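# Move wooden block from bench onto cart floor

## Task

Pick up the wooden block from the bench and lay it flat on the floor of the cart, at the end with the handle, next to the profiles. The drop flap must stay open, and anything already in place must stay that way. At the finish both grippers must be empty, released and withdrawn from the cart, with the robot touching nothing, upright and not tilted or fallen.

## Robot and tools

ROBOT. A Rainbow Robotics RB-Y1 in a physics simulation: a wheeled base (two drive wheels, two rear casters, no sideways motion), a folding torso (squat, shift, pitch, yaw), a head with pan and tilt, and two 7-joint arms (left and right), each ending in a parallel gripper with a wrist camera whose case juts out sideways and can collide. The base is 0.58 m wide, extends 0.10 m in front of the drive axle and 0.57 m behind it, and sweeps a 0.58 m radius when turning in place. Each arm is rated for 3 kg.

FRAMES. Base frame: origin on the floor between the drive wheels, x forward, y left, z up, metres. The left_hand and right_hand lines give the point between the finger pads (0.03 m short of the fingertips) in this frame; fingers point along the hand's -z, and close along its x. chest is a spine point in the base frame. base_odometry is the base pose relative to where the scene began, from wheel counts only (slip looks like travel; bumps can turn the robot unseen). Heading is radians, positive left.

TOOL move. One action per call, plus optional cameras (list of head_camera, left_wrist_camera, right_wrist_camera, or all) and blocking. An action is one of: base and/or joints (optionally with min_time_s or contact_limits); target alone or with min_time_s; or contact_limits alone. A call with no action just reports state and images.
- base: a single velocity command {x_m_s, turn_rad_s, for_s}. x_m_s is forward speed in m/s (0.005 to 0.4 in magnitude, or 0; negative reverses); turn_rad_s is left-turn rate in rad/s (0.02 to 1.509 in magnitude, or 0; negative turns right); for_s is duration, 0.1 to 5 s. It is a relative motion, not a destination: distance is roughly speed times for_s, with 0.4 m/s^2 ramps (turns 0.5 rad/s^2), so the base coasts up to 1 s (turn 3.1 s) afterward. Combined speeds are scaled down if |x| + 0.27|turn| exceeds 0.4.
- joints: a dictionary of absolute joint targets by name (rad, grippers in metres of opening). Ranges: torso_squat_rad 0..1.2, torso_shift_rad -0.3..0.6, torso_pitch_rad -0.2..1.4 (positive bows forward), torso_yaw_rad -1.5..1.5 (positive left; raise both arms 0.2 rad outward first). Combined torso limits: squat+shift <= 1.52; squat-shift+pitch <= 1.57; shift+0.5pitch-0.4squat <= 0.7; shift+0.3pitch-0.5squat <= 0.39. Arms: shoulder_pitch -2.356..2.356 (negative swings forward/up), left shoulder_roll 0..3.141 and right -3.141..0 (away from body), shoulder_yaw -2.094..2.094, elbow -2.617..0.01 (negative bends), forearm_roll -3.141..3.141, wrist_pitch -1.57..1.919, hand_roll -2.705..2.705, gripper_m 0..0.1. head_pan_rad -0.523..0.523, head_tilt_rad -0.35..1.57 (positive looks down). Unnamed joints keep their targets.
- target: an absolute pose for one hand: side ("left" or "right"), x, y, z in metres in the base frame (-3 to 3), quat_wxyz in the same convention the hand lines print. It is solved once to joint angles, so the hand travels on an arc; break long moves into short steps. It is checked only against the robot's own body and refused if another move is still running.
- min_time_s: 0.1 to 8 s, the minimum duration of arm, head and torso motions in that action.
- contact_limits: per gripper (left_gripper_m, right_gripper_m), motor current in mA, 200 to 672.5, persisting until changed; lower means gentler grip.
- blocking: true (default) waits for rest; false returns within about 0.5 s while motion continues.

Other tools: wait(seconds 0..10, cameras) lets time pass and returns state; stop(cameras) brakes all running motions; zoom_image(camera, region [x0,y0,x1,y1] pixels, up to 504 square) enlarges part of the latest image; read_manual gives licence text; finished_scene(scene) ends the scene and must be the last call in a reply.

RESULTS. The move line reads done or the worst status. Hand statuses: reached (within 10 mm and 2 degrees), short (with the error), refused (with reason). Joint words: off_target (stopped away from target, may still push), time_out, contact_stop (torso only), limit_stop_at_<name> (a built-in guard, including own-body guards), not_followed (the arm-collision check withheld the command), torque_fault, limit_stop_at_motor_heat. A contact_stop or time_out halts the whole torso or whole arm group. A refused call, or an unrequested stop, cancels the later calls in that reply. on_its_own lists things the robot did unasked. lidar_m lists 12 ranges in 30 degree sectors, starting straight ahead and going counter-clockwise, at 0.23 m height. motor_effort is wheel load in percent (peak in brackets); a high reading at rest means the base is pressing on something. wheel_motors_off = 1 means the wheel motors cut out for 2 s after stalling. Joint torque, external torque, wrist force/torque and motor temperature lines help detect contact and load; readings carry offsets and noise.

GRIPPING. Command an opening at least 0.005 m narrower than the block to grasp it; off_target on the gripper is then normal.

HAZARDS. Avoid dropping the block from height, releasing it while moving, slamming or shoving furniture, and arm-on-arm pressing (a hard press ends the scene). Keep shoulder rolls about 0.5 rad outward when both arms reach forward. The base does not stop at obstacles; the upper body can catch on edges and tip the robot. Heavy loads held far forward can tip it. Exceeding joint load limits triggers a 10 s torque fault; motors at 80 C lock the arm. Thinking time lets the scene keep running.

Each tool is called by a JSON object that holds its "api" and its "payload".

## Session

{"api": "move", "payload": {}}

Scene clock: 0.00 s.
Joint torques (N m): no reading
External joint torques (N m): no reading
Motor temperatures (°C): left_arm=[31 28 32 36 35 33 38] | right_arm=[34 31 32 30 36 36 34]
Wrist force (N): no reading
Wrist torque (N m): no reading
Wrist force, peak (N): no reading
base_odometry: x=+0.000 y=+0.000 heading=+0.000
lidar_m: 0.65 0.68 1.56 4.82 1.63 1.14 1.08 1.13 1.47 3.50 0.97 0.70
base_status: not commanded
joint_positions: torso_squat_rad=+0.350 torso_shift_rad=+0.000 torso_pitch_rad=+0.000 torso_yaw_rad=+0.000 left_shoulder_pitch_rad=+0.049 left_shoulder_roll_rad=+0.015 left_shoulder_yaw_rad=+0.041 left_elbow_rad=-0.149 left_forearm_roll_rad=+0.010 left_wrist_pitch_rad=-0.019 left_hand_roll_rad=+0.045 left_gripper_m=+0.099 right_shoulder_pitch_rad=-0.033 right_shoulder_roll_rad=-0.038 right_shoulder_yaw_rad=+0.024 right_elbow_rad=-0.125 right_forearm_roll_rad=-0.047 right_wrist_pitch_rad=+0.032 right_hand_roll_rad=-0.022 right_gripper_m=+0.099 head_pan_rad=+0.000 head_tilt_rad=+0.400
joint_status: not commanded
wheel_motors_off: 0
motor_effort: left_wheel=+0 right_wheel=+0
chest: x=-0.2280 y=+0.0001 z=+1.2475 quat_wxyz=(+1.000, +0.000, +0.000, +0.000) (m; base frame)
left_hand: x=-0.1861 y=+0.2354 z=+0.5638 quat_wxyz=(+0.997, +0.009, -0.062, +0.055) (m; base frame)
right_hand: x=-0.1506 y=-0.2464 z=+0.5666 quat_wxyz=(+0.998, -0.015, -0.063, -0.016) (m; base frame)
pictures: head_camera, left_wrist_camera, right_wrist_camera

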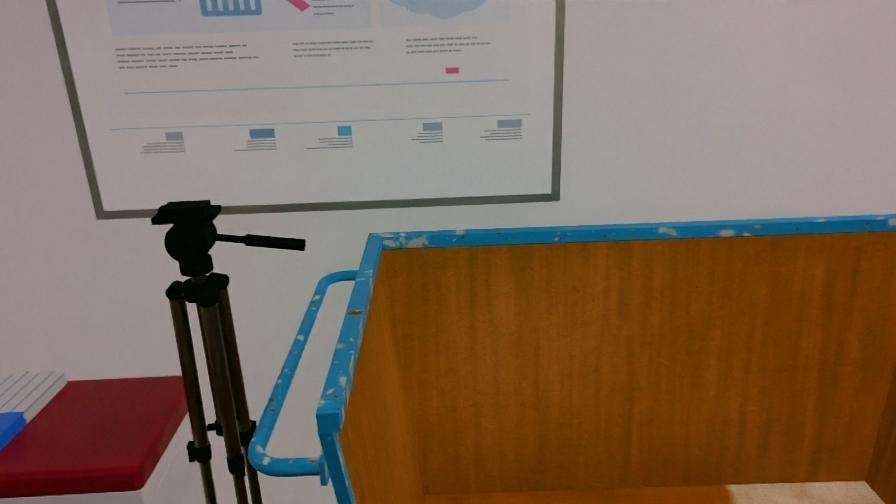

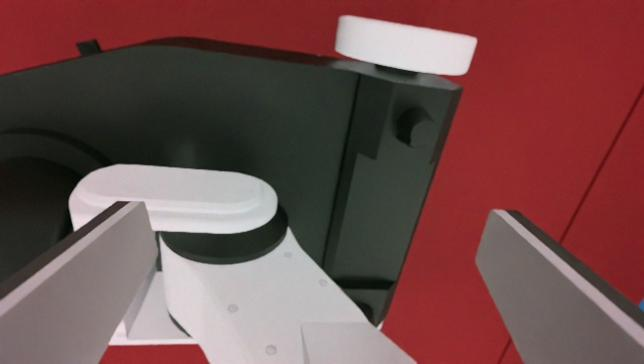

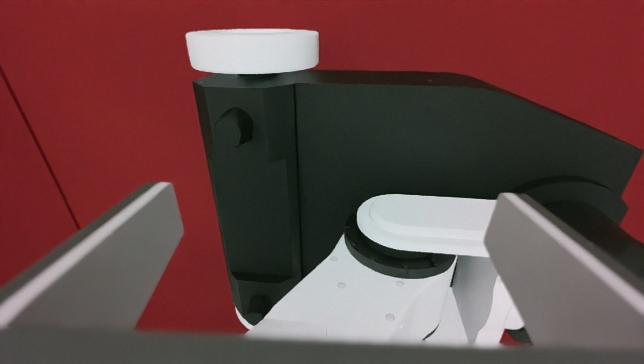

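{"api": "move", "payload": {"joints": {"head_tilt_rad": 0.9, "head_pan_rad": -0.4}, "cameras": ["head_camera"]}}

{"api": "move", "payload": {"joints": {"head_tilt_rad": 0.6, "head_pan_rad": 0.5}, "cameras": ["head_camera"]}}

{"api": "move", "payload": {"joints": {"head_tilt_rad": 0.9, "head_pan_rad": 0.2}, "cameras": ["head_camera"]}}

Scene clock: 2.27 s.
Joint torques (N m): left_arm=[-1.04 -0.47 0.88 0.04 -0.16 -0.68 -0.02] | right_arm=[-2 -0.77 -0.69 0.07 -0.18 -0.23 -0.05]
External joint torques (N m): left_arm=[-0.41 -1.13 0.84 0.03 -0.17 -0.33 -0.02] | right_arm=[0.26 0.72 -0.64 0.38 -0.22 0.07 -0.05]
Wrist force (N): left_arm=[0.7 0.7 -7.9] | right_arm=[-1.7 0.7 -4.6]
Wrist torque (N m): left_arm=[-0.23 0.23 0.11] | right_arm=[-0.07 -0.05 -0.07]
Wrist force, peak (N): left_arm=[-0.2 1.9 -8.4] | right_arm=[-2.1 1.1 -5.4]
move: done
base_odometry: x=+0.000 y=+0.000 heading=+0.000
lidar_m: 0.65 0.69 1.56 4.83 1.63 1.13 1.07 1.13 1.47 3.52 0.98 0.69
base_status: not commanded
joint_positions: torso_squat_rad=+0.350 torso_shift_rad=+0.000 torso_pitch_rad=+0.000 torso_yaw_rad=+0.000 left_shoulder_pitch_rad=+0.049 left_shoulder_roll_rad=+0.015 left_shoulder_yaw_rad=+0.041 left_elbow_rad=-0.149 left_forearm_roll_rad=+0.010 left_wrist_pitch_rad=-0.019 left_hand_roll_rad=+0.045 left_gripper_m=+0.099 right_shoulder_pitch_rad=-0.033 right_shoulder_roll_rad=-0.038 right_shoulder_yaw_rad=+0.024 right_elbow_rad=-0.125 right_forearm_roll_rad=-0.047 right_wrist_pitch_rad=+0.032 right_hand_roll_rad=-0.022 right_gripper_m=+0.099 head_pan_rad=-0.400 head_tilt_rad=+0.900
joint_status: all done
wheel_motors_off: 0
motor_effort: left_wheel=+1(1) right_wheel=+0(3)
chest: x=-0.2280 y=+0.0001 z=+1.2475 quat_wxyz=(+1.000, +0.000, +0.000, +0.000) (m; base frame)
left_hand: x=-0.1861 y=+0.2354 z=+0.5638 quat_wxyz=(+0.997, +0.009, -0.062, +0.055) (m; base frame)
right_hand: x=-0.1506 y=-0.2464 z=+0.5666 quat_wxyz=(+0.998, -0.015, -0.063, -0.016) (m; base frame)
pictures: head_camera
camera_calibration:
head_camera: T_world_to_cam=[[-0.396197, -0.917655, -0.0306251, -0.0381374], [-0.677364, 0.314644, -0.664964, 0.874628], [0.619843, -0.242713, -0.746247, 1.15306], [0, 0, 0, 1]] pos_world=[-0.137383, -0.030332, 1.44089]

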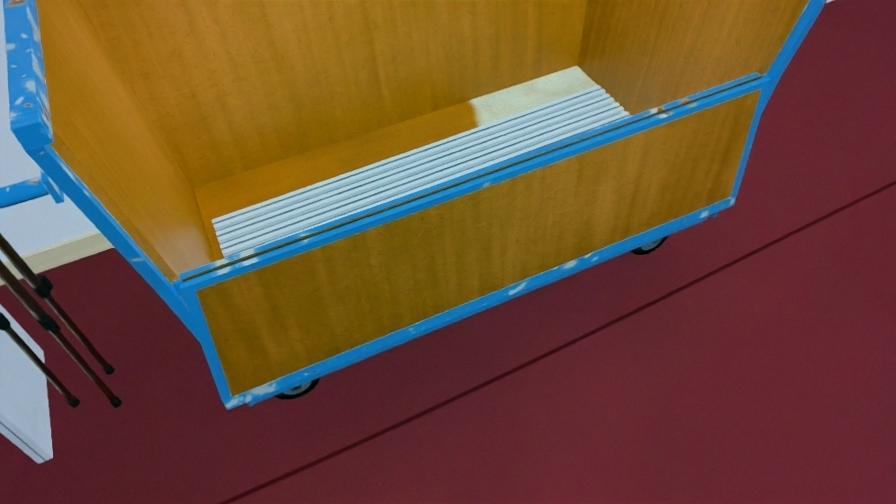

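Scene clock: 3.53 s.
Joint torques (N m): left_arm=[-0.65 -0.32 0.79 0.05 -0.08 -0.63 0.05] | right_arm=[-2.22 -0.92 -0.66 -0.21 -0.12 -0.2 -0.01]
External joint torques (N m): left_arm=[-0.02 -0.98 0.75 0.03 -0.09 -0.27 0.06] | right_arm=[0.04 0.57 -0.62 0.1 -0.16 0.09 -0.02]
Wrist force (N): left_arm=[0.3 1.4 -7.2] | right_arm=[-1.5 1.1 -5.0]
Wrist torque (N m): left_arm=[-0.28 0.12 0.08] | right_arm=[-0.09 -0.02 -0.08]
Wrist force, peak (N): left_arm=[-0.2 1.4 -8.4] | right_arm=[-1.6 1.5 -5.6]
move: done
base_odometry: x=+0.000 y=+0.000 heading=+0.000
lidar_m: 0.65 0.68 1.56 4.83 1.61 1.14 1.07 1.13 1.49 3.52 0.99 0.69
base_status: not commanded
joint_positions: torso_squat_rad=+0.350 torso_shift_rad=+0.000 torso_pitch_rad=+0.000 torso_yaw_rad=+0.000 left_shoulder_pitch_rad=+0.049 left_shoulder_roll_rad=+0.015 left_shoulder_yaw_rad=+0.041 left_elbow_rad=-0.149 left_forearm_roll_rad=+0.010 left_wrist_pitch_rad=-0.019 left_hand_roll_rad=+0.045 left_gripper_m=+0.099 right_shoulder_pitch_rad=-0.033 right_shoulder_roll_rad=-0.038 right_shoulder_yaw_rad=+0.024 right_elbow_rad=-0.125 right_forearm_roll_rad=-0.047 right_wrist_pitch_rad=+0.032 right_hand_roll_rad=-0.022 right_gripper_m=+0.099 head_pan_rad=+0.500 head_tilt_rad=+0.600
joint_status: all done
wheel_motors_off: 0
motor_effort: left_wheel=+1(1) right_wheel=-1(2)
chest: x=-0.2280 y=+0.0001 z=+1.2475 quat_wxyz=(+1.000, +0.000, +0.000, +0.000) (m; base frame)
left_hand: x=-0.1861 y=+0.2354 z=+0.5638 quat_wxyz=(+0.997, +0.009, -0.062, +0.055) (m; base frame)
right_hand: x=-0.1506 y=-0.2464 z=+0.5666 quat_wxyz=(+0.998, -0.015, -0.063, -0.016) (m; base frame)
pictures: head_camera
camera_calibration:
head_camera: T_world_to_cam=[[0.480738, -0.8763, -0.0314544, 0.143773], [-0.465929, -0.224891, -0.855765, 1.19442], [0.742833, 0.426055, -0.516407, 0.845606], [0, 0, 0, 1]] pos_world=[-0.140746, 0.0343293, 1.46335]

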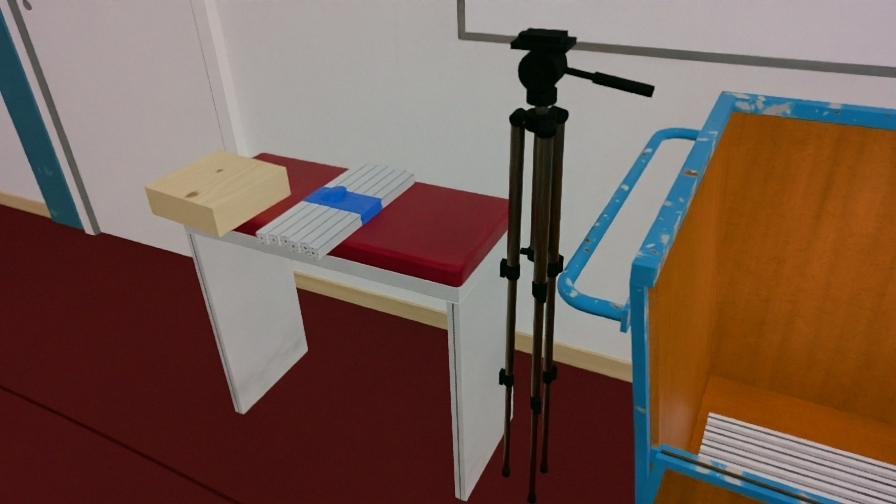

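Scene clock: 4.37 s.
Joint torques (N m): left_arm=[-1.09 -0.33 0.77 0.09 -0.02 -0.69 -0.09] | right_arm=[-2.36 -1.03 -0.78 0.03 -0.14 -0.3 0.03]
External joint torques (N m): left_arm=[-0.46 -0.99 0.73 0.08 -0.02 -0.34 -0.08] | right_arm=[-0.11 0.46 -0.73 0.33 -0.17 -0.01 0.03]
Wrist force (N): left_arm=[0.2 1.7 -7.2] | right_arm=[-2.0 0.6 -4.9]
Wrist torque (N m): left_arm=[-0.33 0.18 0.05] | right_arm=[-0.03 -0.09 -0.10]
Wrist force, peak (N): left_arm=[0.3 1.8 -8.5] | right_arm=[-1.8 1.1 -5.5]
move: done
base_odometry: x=+0.000 y=+0.000 heading=+0.000
lidar_m: 0.65 0.67 1.55 4.83 1.62 1.13 1.07 1.12 1.47 3.52 0.97 0.69
base_status: not commanded
joint_positions: torso_squat_rad=+0.350 torso_shift_rad=+0.000 torso_pitch_rad=+0.000 torso_yaw_rad=+0.000 left_shoulder_pitch_rad=+0.049 left_shoulder_roll_rad=+0.015 left_shoulder_yaw_rad=+0.041 left_elbow_rad=-0.149 left_forearm_roll_rad=+0.010 left_wrist_pitch_rad=-0.019 left_hand_roll_rad=+0.045 left_gripper_m=+0.099 right_shoulder_pitch_rad=-0.033 right_shoulder_roll_rad=-0.038 right_shoulder_yaw_rad=+0.024 right_elbow_rad=-0.125 right_forearm_roll_rad=-0.047 right_wrist_pitch_rad=+0.032 right_hand_roll_rad=-0.022 right_gripper_m=+0.099 head_pan_rad=+0.200 head_tilt_rad=+0.900
joint_status: all done
wheel_motors_off: 0
motor_effort: left_wheel=+1(1) right_wheel=+1(2)
chest: x=-0.2280 y=+0.0001 z=+1.2475 quat_wxyz=(+1.000, +0.000, +0.000, +0.000) (m; base frame)
left_hand: x=-0.1861 y=+0.2354 z=+0.5638 quat_wxyz=(+0.997, +0.009, -0.062, +0.055) (m; base frame)
right_hand: x=-0.1506 y=-0.2464 z=+0.5666 quat_wxyz=(+0.998, -0.015, -0.063, -0.016) (m; base frame)
pictures: head_camera
camera_calibration:
head_camera: T_world_to_cam=[[0.191221, -0.981071, -0.0305748, 0.0827691], [-0.736749, -0.122879, -0.664907, 0.862363], [0.648564, 0.14967, -0.7463, 1.15901], [0, 0, 0, 1]] pos_world=[-0.132177, 0.0136982, 1.44089]

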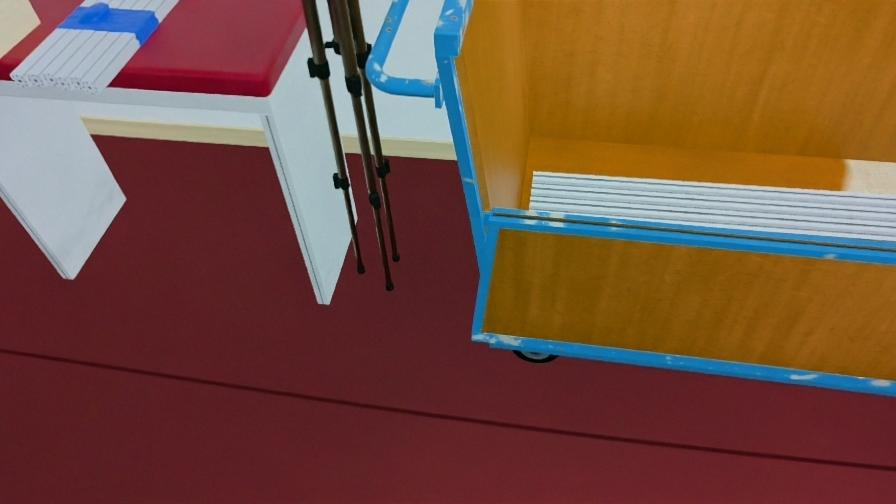

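{"api": "move", "payload": {"joints": {"head_tilt_rad": 0.5, "head_pan_rad": 0.52}, "cameras": ["head_camera"]}}

{"api": "zoom_image", "payload": {"camera": "head_camera", "region": [120, 150, 520, 390]}}

{"api": "move", "payload": {"joints": {"head_tilt_rad": 0.8, "head_pan_rad": -0.3}, "cameras": ["head_camera"]}}

{"api": "zoom_image", "payload": {"camera": "head_camera", "region": [120, 100, 620, 500]}}

Scene clock: 12.80 s.
Joint torques (N m): left_arm=[-1.01 -0.53 0.65 0.16 0 -0.68 -0.05] | right_arm=[-2.68 -0.87 -0.5 0.06 -0.15 -0.35 -0.08]
External joint torques (N m): left_arm=[-0.38 -1.2 0.61 0.15 0 -0.33 -0.04] | right_arm=[-0.42 0.62 -0.45 0.37 -0.19 -0.05 -0.09]
Wrist force (N): left_arm=[0.6 0.9 -7.6] | right_arm=[-1.4 1.0 -5.1]
Wrist torque (N m): left_arm=[-0.26 0.23 0.09] | right_arm=[-0.08 -0.01 -0.08]
Wrist force, peak (N): left_arm=[0.0 1.5 -8.4] | right_arm=[-2.0 1.0 -5.6]
move: done
base_odometry: x=+0.000 y=+0.000 heading=+0.000
lidar_m: 0.65 0.68 1.56 4.84 1.63 1.15 1.07 1.11 1.49 3.51 0.98 0.69
base_status: not commanded
joint_positions: torso_squat_rad=+0.350 torso_shift_rad=+0.000 torso_pitch_rad=+0.000 torso_yaw_rad=+0.000 left_shoulder_pitch_rad=+0.049 left_shoulder_roll_rad=+0.015 left_shoulder_yaw_rad=+0.041 left_elbow_rad=-0.149 left_forearm_roll_rad=+0.010 left_wrist_pitch_rad=-0.019 left_hand_roll_rad=+0.045 left_gripper_m=+0.099 right_shoulder_pitch_rad=-0.033 right_shoulder_roll_rad=-0.038 right_shoulder_yaw_rad=+0.024 right_elbow_rad=-0.125 right_forearm_roll_rad=-0.047 right_wrist_pitch_rad=+0.032 right_hand_roll_rad=-0.022 right_gripper_m=+0.099 head_pan_rad=+0.520 head_tilt_rad=+0.500
joint_status: all done
wheel_motors_off: 0
motor_effort: left_wheel=+1(1) right_wheel=-1(3)
chest: x=-0.2280 y=+0.0001 z=+1.2475 quat_wxyz=(+1.000, +0.000, +0.000, +0.000) (m; base frame)
left_hand: x=-0.1861 y=+0.2354 z=+0.5638 quat_wxyz=(+0.997, +0.009, -0.062, +0.055) (m; base frame)
right_hand: x=-0.1506 y=-0.2464 z=+0.5666 quat_wxyz=(+0.998, -0.015, -0.063, -0.016) (m; base frame)
pictures: head_camera
camera_calibration:
head_camera: T_world_to_cam=[[0.500955, -0.864913, -0.0311239, 0.147459], [-0.384911, -0.190442, -0.903092, 1.27966], [0.775169, 0.464389, -0.428317, 0.724804], [0, 0, 0, 1]] pos_world=[-0.143163, 0.0346482, 1.47068]

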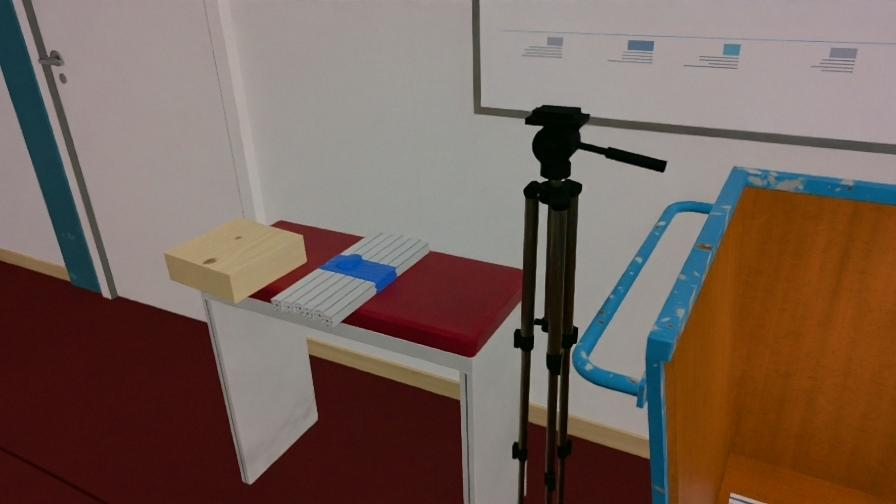

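Scaled by 1.260 from the camera's 896x504 image, which has a finer 1280x720 frame.

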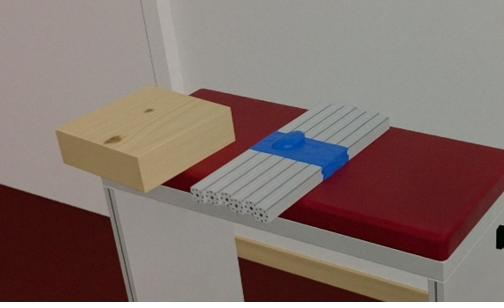

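Scene clock: 14.00 s.
Joint torques (N m): left_arm=[-0.93 0 0.86 0.07 -0.07 -0.62 0.01] | right_arm=[-1.87 -0.88 -0.49 0.04 -0.02 -0.17 -0.01]
External joint torques (N m): left_arm=[-0.3 -0.66 0.82 0.05 -0.07 -0.27 0.02] | right_arm=[0.39 0.61 -0.44 0.35 -0.06 0.12 -0.01]
Wrist force (N): left_arm=[-0.7 0.8 -7.7] | right_arm=[-2.0 1.1 -5.1]
Wrist torque (N m): left_arm=[-0.22 0.06 0.03] | right_arm=[-0.10 -0.08 -0.07]
Wrist force, peak (N): left_arm=[0.4 1.4 -8.0] | right_arm=[-1.8 0.8 -5.5]
move: done
base_odometry: x=+0.000 y=+0.000 heading=+0.000
lidar_m: 0.64 0.68 1.56 4.83 1.62 1.15 1.07 1.12 1.48 3.50 0.98 0.68
base_status: not commanded
joint_positions: torso_squat_rad=+0.350 torso_shift_rad=+0.000 torso_pitch_rad=+0.000 torso_yaw_rad=+0.000 left_shoulder_pitch_rad=+0.049 left_shoulder_roll_rad=+0.015 left_shoulder_yaw_rad=+0.041 left_elbow_rad=-0.149 left_forearm_roll_rad=+0.010 left_wrist_pitch_rad=-0.019 left_hand_roll_rad=+0.045 left_gripper_m=+0.099 right_shoulder_pitch_rad=-0.033 right_shoulder_roll_rad=-0.038 right_shoulder_yaw_rad=+0.024 right_elbow_rad=-0.125 right_forearm_roll_rad=-0.047 right_wrist_pitch_rad=+0.032 right_hand_roll_rad=-0.022 right_gripper_m=+0.099 head_pan_rad=-0.300 head_tilt_rad=+0.800
joint_status: all done
wheel_motors_off: 0
motor_effort: left_wheel=+0(1) right_wheel=-1(2)
chest: x=-0.2280 y=+0.0001 z=+1.2475 quat_wxyz=(+1.000, +0.000, +0.000, +0.000) (m; base frame)
left_hand: x=-0.1861 y=+0.2354 z=+0.5638 quat_wxyz=(+0.997, +0.009, -0.062, +0.055) (m; base frame)
right_hand: x=-0.1506 y=-0.2464 z=+0.5666 quat_wxyz=(+0.998, -0.015, -0.063, -0.016) (m; base frame)
pictures: head_camera
camera_calibration:
head_camera: T_world_to_cam=[[-0.299605, -0.953556, -0.0311162, -0.0174852], [-0.638471, 0.224628, -0.736136, 0.985613], [0.708937, -0.200683, -0.676118, 1.06994], [0, 0, 0, 1]] pos_world=[-0.13447, -0.0233506, 1.44841]

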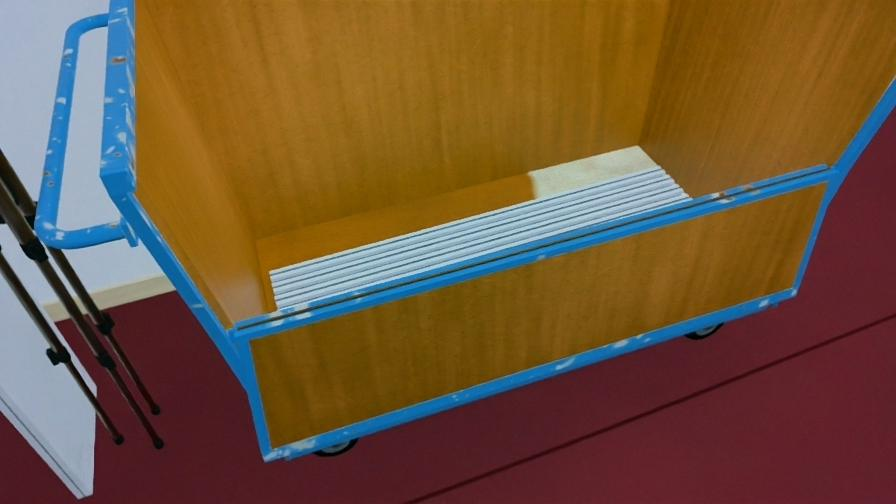

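Scaled by 1.008 from the camera's 896x504 image, which has a finer 1280x720 frame.

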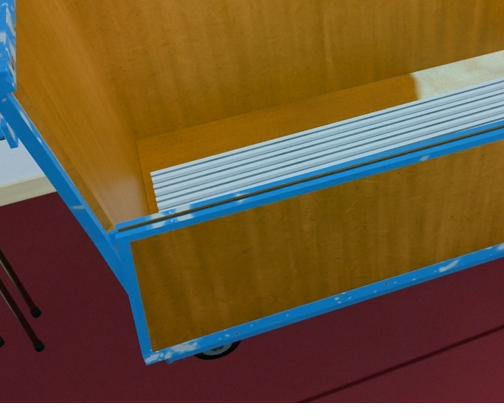

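{"api": "move", "payload": {"joints": {"torso_squat_rad": 0.0, "torso_pitch_rad": 0.5, "head_tilt_rad": 0.45, "head_pan_rad": -0.1}, "cameras": ["head_camera"]}}

{"api": "zoom_image", "payload": {"camera": "head_camera", "region": [300, 0, 800, 400]}}

Scene clock: 25.50 s.
Joint torques (N m): left_arm=[10.95 -0.12 0.85 5.47 -0.09 0.25 -0.01] | right_arm=[11.44 -0.61 -0.79 5.35 -0.32 0.66 0.02]
External joint torques (N m): left_arm=[-1.71 -0.92 0.69 0.29 -0.09 -0.38 -0.03] | right_arm=[0.49 0.57 -0.56 0.75 -0.24 0.01 0.03]
Wrist force (N): left_arm=[3.2 0.8 -6.9] | right_arm=[1.3 1.2 -4.6]
Wrist torque (N m): left_arm=[-0.24 0.29 0.06] | right_arm=[-0.11 0.12 -0.08]
Wrist force, peak (N): left_arm=[-0.4 1.4 -8.4] | right_arm=[-2.3 1.5 -5.3]
move: done
base_odometry: x=+0.000 y=+0.000 heading=+0.000
lidar_m: 0.65 0.68 1.57 4.84 1.62 1.13 1.07 1.12 1.48 3.50 0.99 0.69
base_status: not commanded
joint_positions: torso_squat_rad=+0.000 torso_shift_rad=+0.000 torso_pitch_rad=+0.500 torso_yaw_rad=+0.000 left_shoulder_pitch_rad=+0.049 left_shoulder_roll_rad=+0.015 left_shoulder_yaw_rad=+0.041 left_elbow_rad=-0.149 left_forearm_roll_rad=+0.010 left_wrist_pitch_rad=-0.019 left_hand_roll_rad=+0.045 left_gripper_m=+0.099 right_shoulder_pitch_rad=-0.033 right_shoulder_roll_rad=-0.038 right_shoulder_yaw_rad=+0.024 right_elbow_rad=-0.125 right_forearm_roll_rad=-0.047 right_wrist_pitch_rad=+0.032 right_hand_roll_rad=-0.022 right_gripper_m=+0.099 head_pan_rad=-0.100 head_tilt_rad=+0.450
joint_status: all done
wheel_motors_off: 0
motor_effort: left_wheel=+1(1) right_wheel=+0(3)
chest: x=-0.0796 y=+0.0001 z=+1.2520 quat_wxyz=(+0.969, +0.000, +0.247, +0.000) (m; base frame)
left_hand: x=-0.3707 y=+0.2354 z=+0.6320 quat_wxyz=(+0.981, +0.022, +0.187, +0.051) (m; base frame)
right_hand: x=-0.3381 y=-0.2464 z=+0.6174 quat_wxyz=(+0.982, -0.019, +0.186, -0.012) (m; base frame)
pictures: head_camera
camera_calibration:
head_camera: T_world_to_cam=[[-0.0967053, -0.995156, 0.0176894, -0.0224282], [-0.774828, 0.0641155, -0.628912, 0.970446], [0.624732, -0.0745254, -0.777275, 1.02437], [0, 0, 0, 1]] pos_world=[0.109802, -0.00819829, 1.40694]

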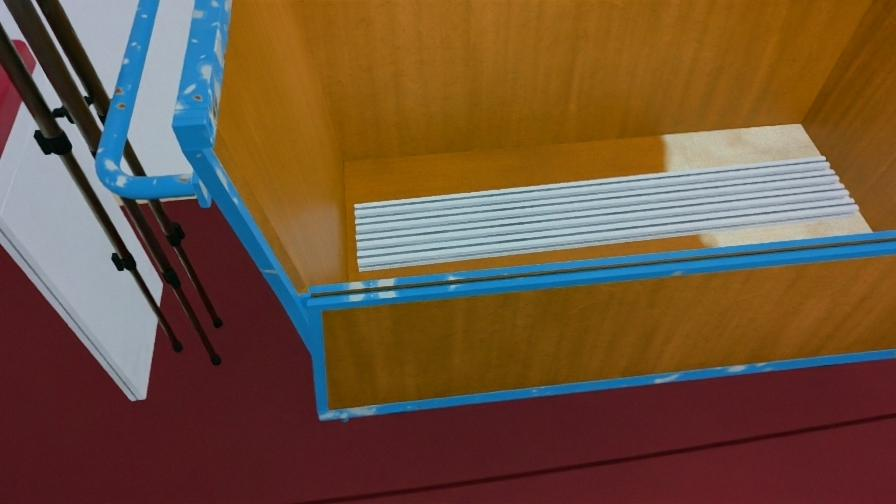

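Scaled by 1.008 from the camera's 896x504 image, which has a finer 1280x720 frame.

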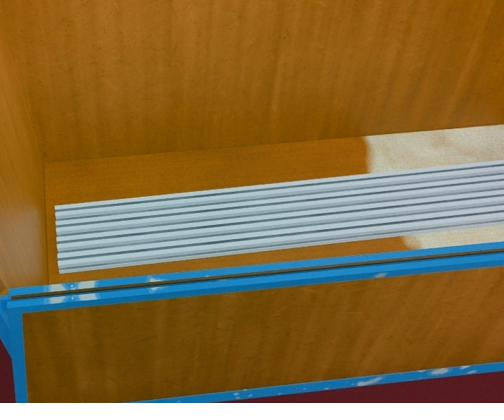

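{"api": "move", "payload": {"base": {"turn_rad_s": 0.8, "for_s": 1.963}, "joints": {"torso_squat_rad": 0.2, "torso_pitch_rad": 0.4, "head_pan_rad": 0.0, "head_tilt_rad": 0.4}}}

{"api": "move", "payload": {"base": {"x_m_s": 0.4, "for_s": 3.3}}}

{"api": "move", "payload": {"base": {"turn_rad_s": -0.8, "for_s": 1.963}, "cameras": ["head_camera"]}}

Scene clock: 48.63 s.
Joint torques (N m): left_arm=[8.63 -0.2 0.9 4.34 0 0.24 0.02] | right_arm=[8.47 -0.86 -0.55 4.54 -0.18 0.48 -0.02]
External joint torques (N m): left_arm=[-1.52 -0.99 0.77 0.13 -0.01 -0.2 0] | right_arm=[0.05 0.41 -0.36 0.87 -0.12 0.01 -0.01]
Wrist force (N): left_arm=[2.2 0.7 -8.1] | right_arm=[1.1 0.4 -4.8]
Wrist torque (N m): left_arm=[-0.24 0.21 0.08] | right_arm=[-0.01 0.09 -0.12]
Wrist force, peak (N): left_arm=[3.7 0.9 -7.9] | right_arm=[0.7 1.2 -5.5]
move: done
base_odometry: x=+0.000 y=+0.000 heading=+1.573
lidar_m: 5.04 1.60 1.13 1.06 1.10 1.48 3.65 0.97 0.70 0.67 1.02 1.56
base_status: done (sent for 1.97 of 1.97 s)
joint_positions: torso_squat_rad=+0.200 torso_shift_rad=+0.000 torso_pitch_rad=+0.400 torso_yaw_rad=+0.000 left_shoulder_pitch_rad=+0.049 left_shoulder_roll_rad=+0.015 left_shoulder_yaw_rad=+0.041 left_elbow_rad=-0.149 left_forearm_roll_rad=+0.010 left_wrist_pitch_rad=-0.019 left_hand_roll_rad=+0.045 left_gripper_m=+0.099 right_shoulder_pitch_rad=-0.033 right_shoulder_roll_rad=-0.038 right_shoulder_yaw_rad=+0.024 right_elbow_rad=-0.125 right_forearm_roll_rad=-0.047 right_wrist_pitch_rad=+0.032 right_hand_roll_rad=-0.022 right_gripper_m=+0.099 head_pan_rad=+0.000 head_tilt_rad=+0.400
joint_status: all done
wheel_motors_off: 0
motor_effort: left_wheel=+4(37) right_wheel=+18(41)
chest: x=-0.1076 y=+0.0001 z=+1.2516 quat_wxyz=(+0.980, +0.000, +0.199, +0.000) (m; base frame)
left_hand: x=-0.3352 y=+0.2354 z=+0.6056 quat_wxyz=(+0.989, +0.019, +0.138, +0.052) (m; base frame)
right_hand: x=-0.3013 y=-0.2464 z=+0.5943 quat_wxyz=(+0.990, -0.018, +0.137, -0.013) (m; base frame)
pictures: none

Scene clock: 53.30 s.
Joint torques (N m): left_arm=[9.27 -0.15 0.95 4.43 -0.11 0.21 0.06] | right_arm=[9.06 -0.54 -0.85 4.63 -0.18 0.56 -0.17]
External joint torques (N m): left_arm=[-0.89 -0.94 0.81 0.21 -0.11 -0.23 0.05] | right_arm=[0.63 0.72 -0.66 0.96 -0.13 0.09 -0.16]
Wrist force (N): left_arm=[2.6 1.0 -7.3] | right_arm=[0.7 0.7 -4.9]
Wrist torque (N m): left_arm=[-0.30 0.26 0.04] | right_arm=[-0.03 0.06 -0.08]
Wrist force, peak (N): left_arm=[3.0 1.6 -7.9] | right_arm=[1.2 1.3 -5.5]
move: done
base_odometry: x=-0.004 y=+1.320 heading=+1.574
lidar_m: 4.30 1.68 1.19 1.13 1.16 1.54 3.84 1.34 1.12 0.82 1.43 1.92
base_status: done (sent for 3.3 of 3.3 s)
joint_positions: torso_squat_rad=+0.200 torso_shift_rad=+0.000 torso_pitch_rad=+0.400 torso_yaw_rad=+0.000 left_shoulder_pitch_rad=+0.049 left_shoulder_roll_rad=+0.015 left_shoulder_yaw_rad=+0.041 left_elbow_rad=-0.149 left_forearm_roll_rad=+0.010 left_wrist_pitch_rad=-0.019 left_hand_roll_rad=+0.045 left_gripper_m=+0.099 right_shoulder_pitch_rad=-0.033 right_shoulder_roll_rad=-0.038 right_shoulder_yaw_rad=+0.024 right_elbow_rad=-0.125 right_forearm_roll_rad=-0.047 right_wrist_pitch_rad=+0.032 right_hand_roll_rad=-0.022 right_gripper_m=+0.099 head_pan_rad=+0.000 head_tilt_rad=+0.400
joint_status: not commanded
wheel_motors_off: 0
motor_effort: left_wheel=+17(44) right_wheel=-15(50)
chest: x=-0.1075 y=+0.0001 z=+1.2515 quat_wxyz=(+0.980, +0.000, +0.199, +0.000) (m; base frame)
left_hand: x=-0.3351 y=+0.2354 z=+0.6056 quat_wxyz=(+0.989, +0.019, +0.138, +0.052) (m; base frame)
right_hand: x=-0.3012 y=-0.2464 z=+0.5943 quat_wxyz=(+0.990, -0.018, +0.137, -0.013) (m; base frame)
pictures: none

Scene clock: 57.20 s.
Joint torques (N m): left_arm=[9.11 -0.06 0.88 4.42 -0.01 0.24 0.13] | right_arm=[9.11 -0.79 -0.38 4.46 -0.15 0.59 -0.08]
External joint torques (N m): left_arm=[-1.04 -0.85 0.75 0.21 -0.01 -0.2 0.11] | right_arm=[0.68 0.49 -0.19 0.78 -0.09 0.13 -0.07]
Wrist force (N): left_arm=[2.5 1.0 -7.2] | right_arm=[0.9 0.9 -4.7]
Wrist torque (N m): left_arm=[-0.29 0.30 0.09] | right_arm=[-0.03 0.09 -0.09]
Wrist force, peak (N): left_arm=[2.6 1.6 -8.3] | right_arm=[0.9 0.8 -5.6]
move: done
base_odometry: x=-0.004 y=+1.320 heading=+0.001
lidar_m: 0.81 1.44 1.91 4.30 1.70 1.20 1.12 1.18 1.55 3.69 1.32 1.09
base_status: done (sent for 1.97 of 1.97 s)
joint_positions: torso_squat_rad=+0.200 torso_shift_rad=+0.000 torso_pitch_rad=+0.400 torso_yaw_rad=+0.000 left_shoulder_pitch_rad=+0.049 left_shoulder_roll_rad=+0.015 left_shoulder_yaw_rad=+0.041 left_elbow_rad=-0.149 left_forearm_roll_rad=+0.010 left_wrist_pitch_rad=-0.019 left_hand_roll_rad=+0.045 left_gripper_m=+0.099 right_shoulder_pitch_rad=-0.033 right_shoulder_roll_rad=-0.038 right_shoulder_yaw_rad=+0.024 right_elbow_rad=-0.125 right_forearm_roll_rad=-0.047 right_wrist_pitch_rad=+0.032 right_hand_roll_rad=-0.022 right_gripper_m=+0.099 head_pan_rad=+0.000 head_tilt_rad=+0.400
joint_status: not commanded
wheel_motors_off: 0
motor_effort: left_wheel=+22(43) right_wheel=+1(48)
chest: x=-0.1075 y=+0.0001 z=+1.2515 quat_wxyz=(+0.980, +0.000, +0.199, +0.000) (m; base frame)
left_hand: x=-0.3352 y=+0.2354 z=+0.6056 quat_wxyz=(+0.989, +0.019, +0.138, +0.052) (m; base frame)
right_hand: x=-0.3013 y=-0.2464 z=+0.5943 quat_wxyz=(+0.990, -0.018, +0.137, -0.013) (m; base frame)
pictures: head_camera
camera_calibration:
head_camera: T_world_to_cam=[[-0.0045067, -0.999502, -0.0312457, 0.0436695], [-0.676447, 0.0260593, -0.73603, 1.09583], [0.736478, 0.017819, -0.676227, 0.917119], [0, 0, 0, 1]] pos_world=[0.0660263, -0.00125083, 1.42811]

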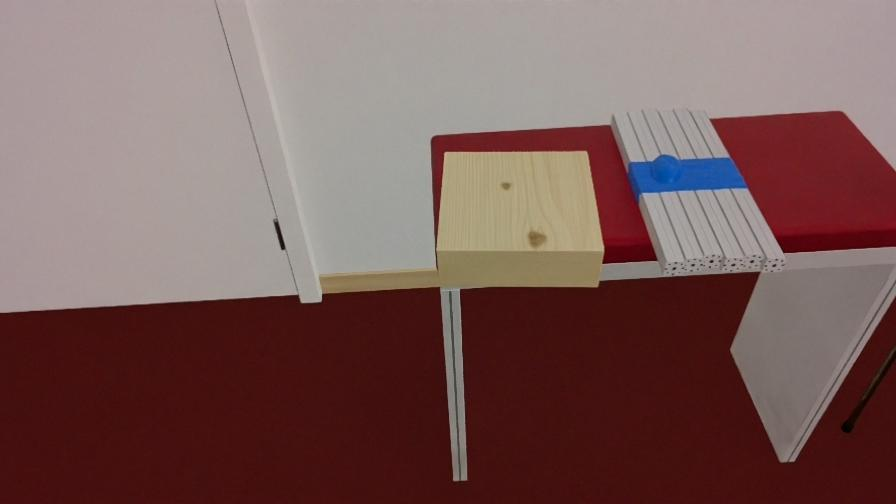

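{"api": "move", "payload": {"target": {"side": "left", "x": 0.42, "y": 0.25, "z": 1.0, "quat_wxyz": [0.7071, 0, 0, 0.7071]}}}

{"api": "move", "payload": {"target": {"side": "right", "x": 0.42, "y": -0.25, "z": 1.0, "quat_wxyz": [0.7071, 0, 0, -0.7071]}, "cameras": ["head_camera"]}}

Scene clock: 63.50 s.
Joint torques (N m): left_arm=[-18.99 6.98 2.62 -7.79 0.12 -0.51 -0.38] | right_arm=[9.26 -0.74 -0.86 4.56 -0.19 0.62 -0.09]
External joint torques (N m): left_arm=[3.65 -2.34 1.4 0.9 0.06 -0.45 -0.38] | right_arm=[0.84 0.53 -0.67 0.88 -0.13 0.16 -0.08]
Wrist force (N): left_arm=[0.4 1.4 -7.4] | right_arm=[0.5 1.3 -4.6]
Wrist torque (N m): left_arm=[-0.35 0.12 0.08] | right_arm=[-0.08 0.08 -0.05]
Wrist force, peak (N): left_arm=[3.3 1.1 -8.2] | right_arm=[1.1 1.1 -5.5]
move: done
base_odometry: x=-0.004 y=+1.320 heading=+0.001
lidar_m: 0.82 1.43 1.90 4.30 1.71 1.19 1.13 1.17 1.55 3.69 1.33 1.09
base_status: not commanded
joint_positions: torso_squat_rad=+0.200 torso_shift_rad=+0.000 torso_pitch_rad=+0.400 torso_yaw_rad=+0.000 left_shoulder_pitch_rad=-1.312 left_shoulder_roll_rad=+0.384 left_shoulder_yaw_rad=+0.224 left_elbow_rad=-0.927 left_forearm_roll_rad=+0.171 left_wrist_pitch_rad=+1.850 left_hand_roll_rad=+1.591 left_gripper_m=+0.099 right_shoulder_pitch_rad=-0.033 right_shoulder_roll_rad=-0.038 right_shoulder_yaw_rad=+0.024 right_elbow_rad=-0.125 right_forearm_roll_rad=-0.047 right_wrist_pitch_rad=+0.032 right_hand_roll_rad=-0.022 right_gripper_m=+0.099 head_pan_rad=+0.000 head_tilt_rad=+0.400
joint_status: all done
wheel_motors_off: 0
motor_effort: left_wheel=+20(26) right_wheel=+3(4)
chest: x=-0.1076 y=+0.0001 z=+1.2516 quat_wxyz=(+0.980, +0.000, +0.199, +0.000) (m; base frame)
left_hand: x=+0.4193 y=+0.2501 z=+1.0007 quat_wxyz=(+0.707, -0.003, -0.003, +0.707) (m; base frame)
left_hand_status: reached (checked arc, planned for 1.7 s): 1 mm and 0.5 deg off.
right_hand: x=-0.3012 y=-0.2464 z=+0.5942 quat_wxyz=(+0.990, -0.018, +0.137, -0.013) (m; base frame)
pictures: none

Scene clock: 65.43 s.
Joint torques (N m): left_arm=[-19.81 7.79 2.3 -7.83 0.22 -0.38 -0.2] | right_arm=[-21.35 -7.8 -2.17 -8.51 -0.01 0.07 0.29]
External joint torques (N m): left_arm=[2.75 -1.53 1.08 0.87 0.16 -0.33 -0.2] | right_arm=[0.61 1.44 -1.53 -0.32 -0.2 0.07 0.29]
Wrist force (N): left_arm=[1.0 2.0 -7.3] | right_arm=[-1.2 0.9 -5.0]
Wrist torque (N m): left_arm=[-0.37 0.16 0.08] | right_arm=[-0.07 -0.03 0.07]
Wrist force, peak (N): left_arm=[0.7 1.3 -8.3] | right_arm=[-0.4 2.4 -5.7]
move: done
base_odometry: x=-0.004 y=+1.320 heading=+0.001
lidar_m: 0.81 1.43 1.91 4.30 1.69 1.18 1.13 1.18 1.56 3.70 1.33 1.10
base_status: not commanded
joint_positions: torso_squat_rad=+0.200 torso_shift_rad=+0.000 torso_pitch_rad=+0.400 torso_yaw_rad=+0.000 left_shoulder_pitch_rad=-1.312 left_shoulder_roll_rad=+0.384 left_shoulder_yaw_rad=+0.224 left_elbow_rad=-0.927 left_forearm_roll_rad=+0.171 left_wrist_pitch_rad=+1.850 left_hand_roll_rad=+1.591 left_gripper_m=+0.099 right_shoulder_pitch_rad=-1.326 right_shoulder_roll_rad=-0.373 right_shoulder_yaw_rad=-0.254 right_elbow_rad=-0.904 right_forearm_roll_rad=-0.137 right_wrist_pitch_rad=+1.846 right_hand_roll_rad=-1.573 right_gripper_m=+0.099 head_pan_rad=+0.000 head_tilt_rad=+0.400
joint_status: all done
wheel_motors_off: 0
motor_effort: left_wheel=+19(21) right_wheel=+2(8)
chest: x=-0.1075 y=+0.0001 z=+1.2516 quat_wxyz=(+0.980, +0.000, +0.199, +0.000) (m; base frame)
left_hand: x=+0.4193 y=+0.2500 z=+1.0006 quat_wxyz=(+0.707, -0.003, -0.003, +0.707) (m; base frame)
right_hand: x=+0.4199 y=-0.2500 z=+1.0002 quat_wxyz=(+0.707, +0.000, -0.001, -0.707) (m; base frame)
right_hand_status: reached (checked arc, planned for 1.6 s): 0 mm and 0.1 deg off.
pictures: head_camera
camera_calibration:
head_camera: T_world_to_cam=[[-0.00443362, -0.999504, -0.0311737, 0.0435611], [-0.676342, 0.0259594, -0.73613, 1.09589], [0.736575, 0.0178204, -0.676121, 0.917035], [0, 0, 0, 1]] pos_world=[0.0659265, -0.00125113, 1.42811]

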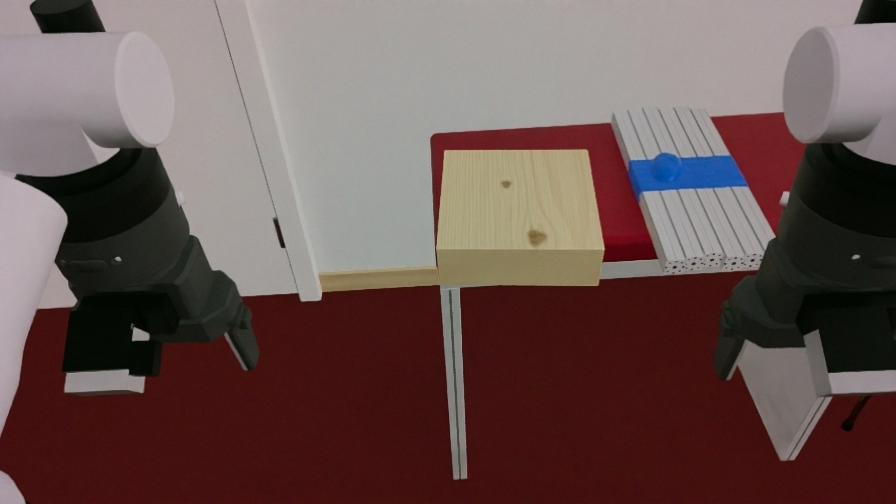

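{"api": "move", "payload": {"base": {"turn_rad_s": -0.3, "for_s": 0.8}, "joints": {"left_gripper_m": 0.0, "right_gripper_m": 0.0}}}

{"api": "move", "payload": {"base": {"x_m_s": 0.25, "for_s": 1.65}}}

{"api": "move", "payload": {"base": {"turn_rad_s": 0.3, "for_s": 0.7}, "joints": {"head_tilt_rad": 0.7}, "cameras": ["all"]}}

Scene clock: 69.77 s.
Joint torques (N m): left_arm=[-20.03 7.55 2.35 -7.93 0.1 -0.48 -0.28] | right_arm=[-21.76 -8.36 -2.06 -8.55 -0.02 0.05 0.34]
External joint torques (N m): left_arm=[2.53 -1.77 1.13 0.76 0.05 -0.42 -0.28] | right_arm=[0.2 0.87 -1.42 -0.38 -0.21 0.05 0.34]
Wrist force (N): left_arm=[0.8 1.1 -7.1] | right_arm=[-1.2 0.7 -4.9]
Wrist torque (N m): left_arm=[-0.26 0.16 0.06] | right_arm=[-0.09 -0.05 0.08]
Wrist force, peak (N): left_arm=[1.4 1.1 -8.8] | right_arm=[-1.3 1.1 -5.5]
move: done
base_odometry: x=-0.004 y=+1.320 heading=-0.238
lidar_m: 1.44 0.80 1.61 2.74 2.42 1.33 1.15 1.15 1.29 2.18 1.33 1.10
base_status: done (sent for 0.8 of 0.8 s)
joint_positions: torso_squat_rad=+0.200 torso_shift_rad=+0.000 torso_pitch_rad=+0.400 torso_yaw_rad=+0.000 left_shoulder_pitch_rad=-1.312 left_shoulder_roll_rad=+0.384 left_shoulder_yaw_rad=+0.224 left_elbow_rad=-0.927 left_forearm_roll_rad=+0.171 left_wrist_pitch_rad=+1.850 left_hand_roll_rad=+1.591 left_gripper_m=+0.000 right_shoulder_pitch_rad=-1.326 right_shoulder_roll_rad=-0.373 right_shoulder_yaw_rad=-0.254 right_elbow_rad=-0.904 right_forearm_roll_rad=-0.137 right_wrist_pitch_rad=+1.846 right_hand_roll_rad=-1.573 right_gripper_m=+0.000 head_pan_rad=+0.000 head_tilt_rad=+0.400
joint_status: all done
wheel_motors_off: 0
motor_effort: left_wheel=+19(36) right_wheel=-2(18)
chest: x=-0.1075 y=+0.0001 z=+1.2516 quat_wxyz=(+0.980, +0.000, +0.199, +0.000) (m; base frame)
left_hand: x=+0.4192 y=+0.2501 z=+1.0005 quat_wxyz=(+0.707, -0.003, -0.003, +0.707) (m; base frame)
right_hand: x=+0.4199 y=-0.2500 z=+1.0001 quat_wxyz=(+0.707, +0.000, -0.001, -0.707) (m; base frame)
pictures: none

Scene clock: 72.40 s.
Joint torques (N m): left_arm=[-19.9 7.53 2.4 -8.14 0.22 -0.28 -0.28] | right_arm=[-22.35 -8.14 -2.18 -8.64 -0.08 0.16 0.26]
External joint torques (N m): left_arm=[2.66 -1.79 1.19 0.55 0.16 -0.23 -0.28] | right_arm=[-0.39 1.1 -1.54 -0.47 -0.27 0.16 0.26]
Wrist force (N): left_arm=[1.3 1.2 -7.6] | right_arm=[-1.2 0.9 -4.8]
Wrist torque (N m): left_arm=[-0.26 0.23 0.13] | right_arm=[-0.10 -0.03 0.05]
Wrist force, peak (N): left_arm=[0.6 1.3 -8.5] | right_arm=[-1.3 0.9 -5.6]
move: done
base_odometry: x=+0.401 y=+1.221 heading=-0.239
lidar_m: 1.03 0.42 1.13 1.93 3.27 1.80 1.55 1.55 1.76 2.94 1.07 0.73
base_status: done (sent for 1.67 of 1.67 s)
joint_positions: torso_squat_rad=+0.200 torso_shift_rad=+0.000 torso_pitch_rad=+0.400 torso_yaw_rad=+0.000 left_shoulder_pitch_rad=-1.312 left_shoulder_roll_rad=+0.384 left_shoulder_yaw_rad=+0.224 left_elbow_rad=-0.927 left_forearm_roll_rad=+0.171 left_wrist_pitch_rad=+1.850 left_hand_roll_rad=+1.591 left_gripper_m=+0.000 right_shoulder_pitch_rad=-1.326 right_shoulder_roll_rad=-0.373 right_shoulder_yaw_rad=-0.254 right_elbow_rad=-0.904 right_forearm_roll_rad=-0.137 right_wrist_pitch_rad=+1.846 right_hand_roll_rad=-1.573 right_gripper_m=+0.000 head_pan_rad=+0.000 head_tilt_rad=+0.400
joint_status: not commanded
wheel_motors_off: 0
motor_effort: left_wheel=-11(46) right_wheel=+13(41)
chest: x=-0.1075 y=+0.0001 z=+1.2515 quat_wxyz=(+0.980, +0.000, +0.199, +0.000) (m; base frame)
left_hand: x=+0.4193 y=+0.2501 z=+1.0005 quat_wxyz=(+0.707, -0.003, -0.003, +0.707) (m; base frame)
right_hand: x=+0.4199 y=-0.2501 z=+1.0000 quat_wxyz=(+0.707, +0.000, -0.001, -0.707) (m; base frame)
pictures: none

Scene clock: 74.03 s.
Joint torques (N m): left_arm=[-20.16 7.6 2.67 -8.18 0.21 -0.38 -0.25] | right_arm=[-22.18 -8.46 -1.99 -8.71 0.03 0.03 0.39]
External joint torques (N m): left_arm=[2.4 -1.72 1.45 0.52 0.16 -0.33 -0.25] | right_arm=[-0.22 0.78 -1.36 -0.55 -0.16 0.03 0.39]
Wrist force (N): left_arm=[1.3 0.6 -7.5] | right_arm=[-1.5 0.5 -5.0]
Wrist torque (N m): left_arm=[-0.16 0.21 0.03] | right_arm=[-0.05 -0.06 0.04]
Wrist force, peak (N): left_arm=[0.9 0.9 -8.4] | right_arm=[-1.1 0.8 -5.6]
move: done
base_odometry: x=+0.401 y=+1.221 heading=-0.029
lidar_m: 0.60 0.41 1.33 3.07 2.37 1.63 1.53 1.59 2.03 1.24 0.74 0.79
base_status: done (sent for 0.7 of 0.7 s)
joint_positions: torso_squat_rad=+0.200 torso_shift_rad=+0.000 torso_pitch_rad=+0.400 torso_yaw_rad=+0.000 left_shoulder_pitch_rad=-1.312 left_shoulder_roll_rad=+0.384 left_shoulder_yaw_rad=+0.224 left_elbow_rad=-0.927 left_forearm_roll_rad=+0.171 left_wrist_pitch_rad=+1.850 left_hand_roll_rad=+1.591 left_gripper_m=+0.000 right_shoulder_pitch_rad=-1.326 right_shoulder_roll_rad=-0.373 right_shoulder_yaw_rad=-0.254 right_elbow_rad=-0.904 right_forearm_roll_rad=-0.137 right_wrist_pitch_rad=+1.846 right_hand_roll_rad=-1.573 right_gripper_m=+0.000 head_pan_rad=+0.000 head_tilt_rad=+0.700
joint_status: all done
wheel_motors_off: 0
motor_effort: left_wheel=-16(39) right_wheel=+0(31)
chest: x=-0.1075 y=+0.0001 z=+1.2515 quat_wxyz=(+0.980, +0.000, +0.199, +0.000) (m; base frame)
left_hand: x=+0.4193 y=+0.2500 z=+1.0005 quat_wxyz=(+0.707, -0.003, -0.003, +0.707) (m; base frame)
right_hand: x=+0.4199 y=-0.2501 z=+1.0000 quat_wxyz=(+0.707, +0.000, -0.001, -0.707) (m; base frame)
pictures: head_camera, left_wrist_camera, right_wrist_camera
camera_calibration:
head_camera: T_world_to_cam=[[-0.0135407, -0.999502, -0.0285197, 0.0396944], [-0.863728, 0.026062, -0.503285, 0.76191], [0.503777, 0.0178184, -0.86365, 1.1824], [0, 0, 0, 1]] pos_world=[0.0629532, -0.00125082, 1.40577]
left_wrist_camera: T_world_to_cam=[[-0.0274069, 0.999587, -0.00867781, -0.230336], [0.884426, 0.0282934, 0.465822, -0.81492], [0.465875, 0.00509186, -0.884836, 0.761098], [0, 0, 0, 1]] pos_world=[0.359847, 0.249423, 1.05106]
right_wrist_camera: T_world_to_cam=[[-0.0289256, 0.999227, -0.0266262, 0.287389], [0.860713, 0.0384428, 0.507637, -0.832326], [0.508268, -0.00823386, -0.861159, 0.717814], [0, 0, 0, 1]] pos_world=[0.359864, -0.249259, 1.04832]

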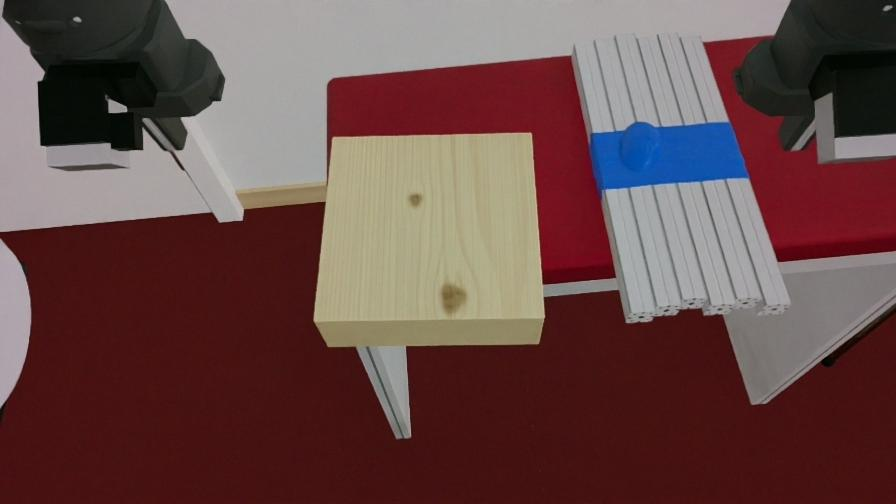

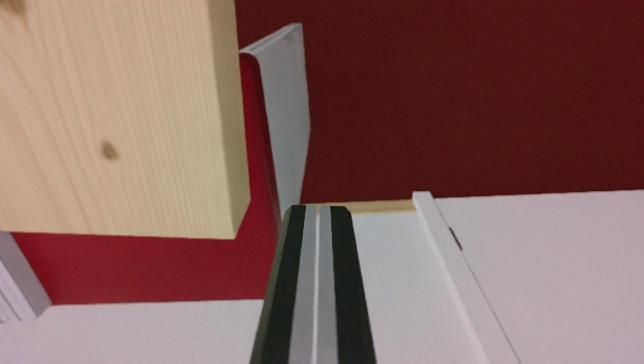

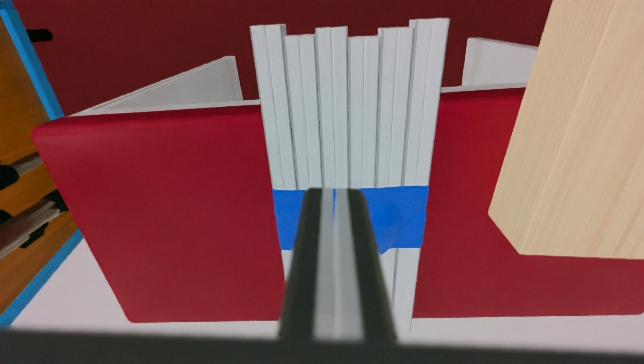

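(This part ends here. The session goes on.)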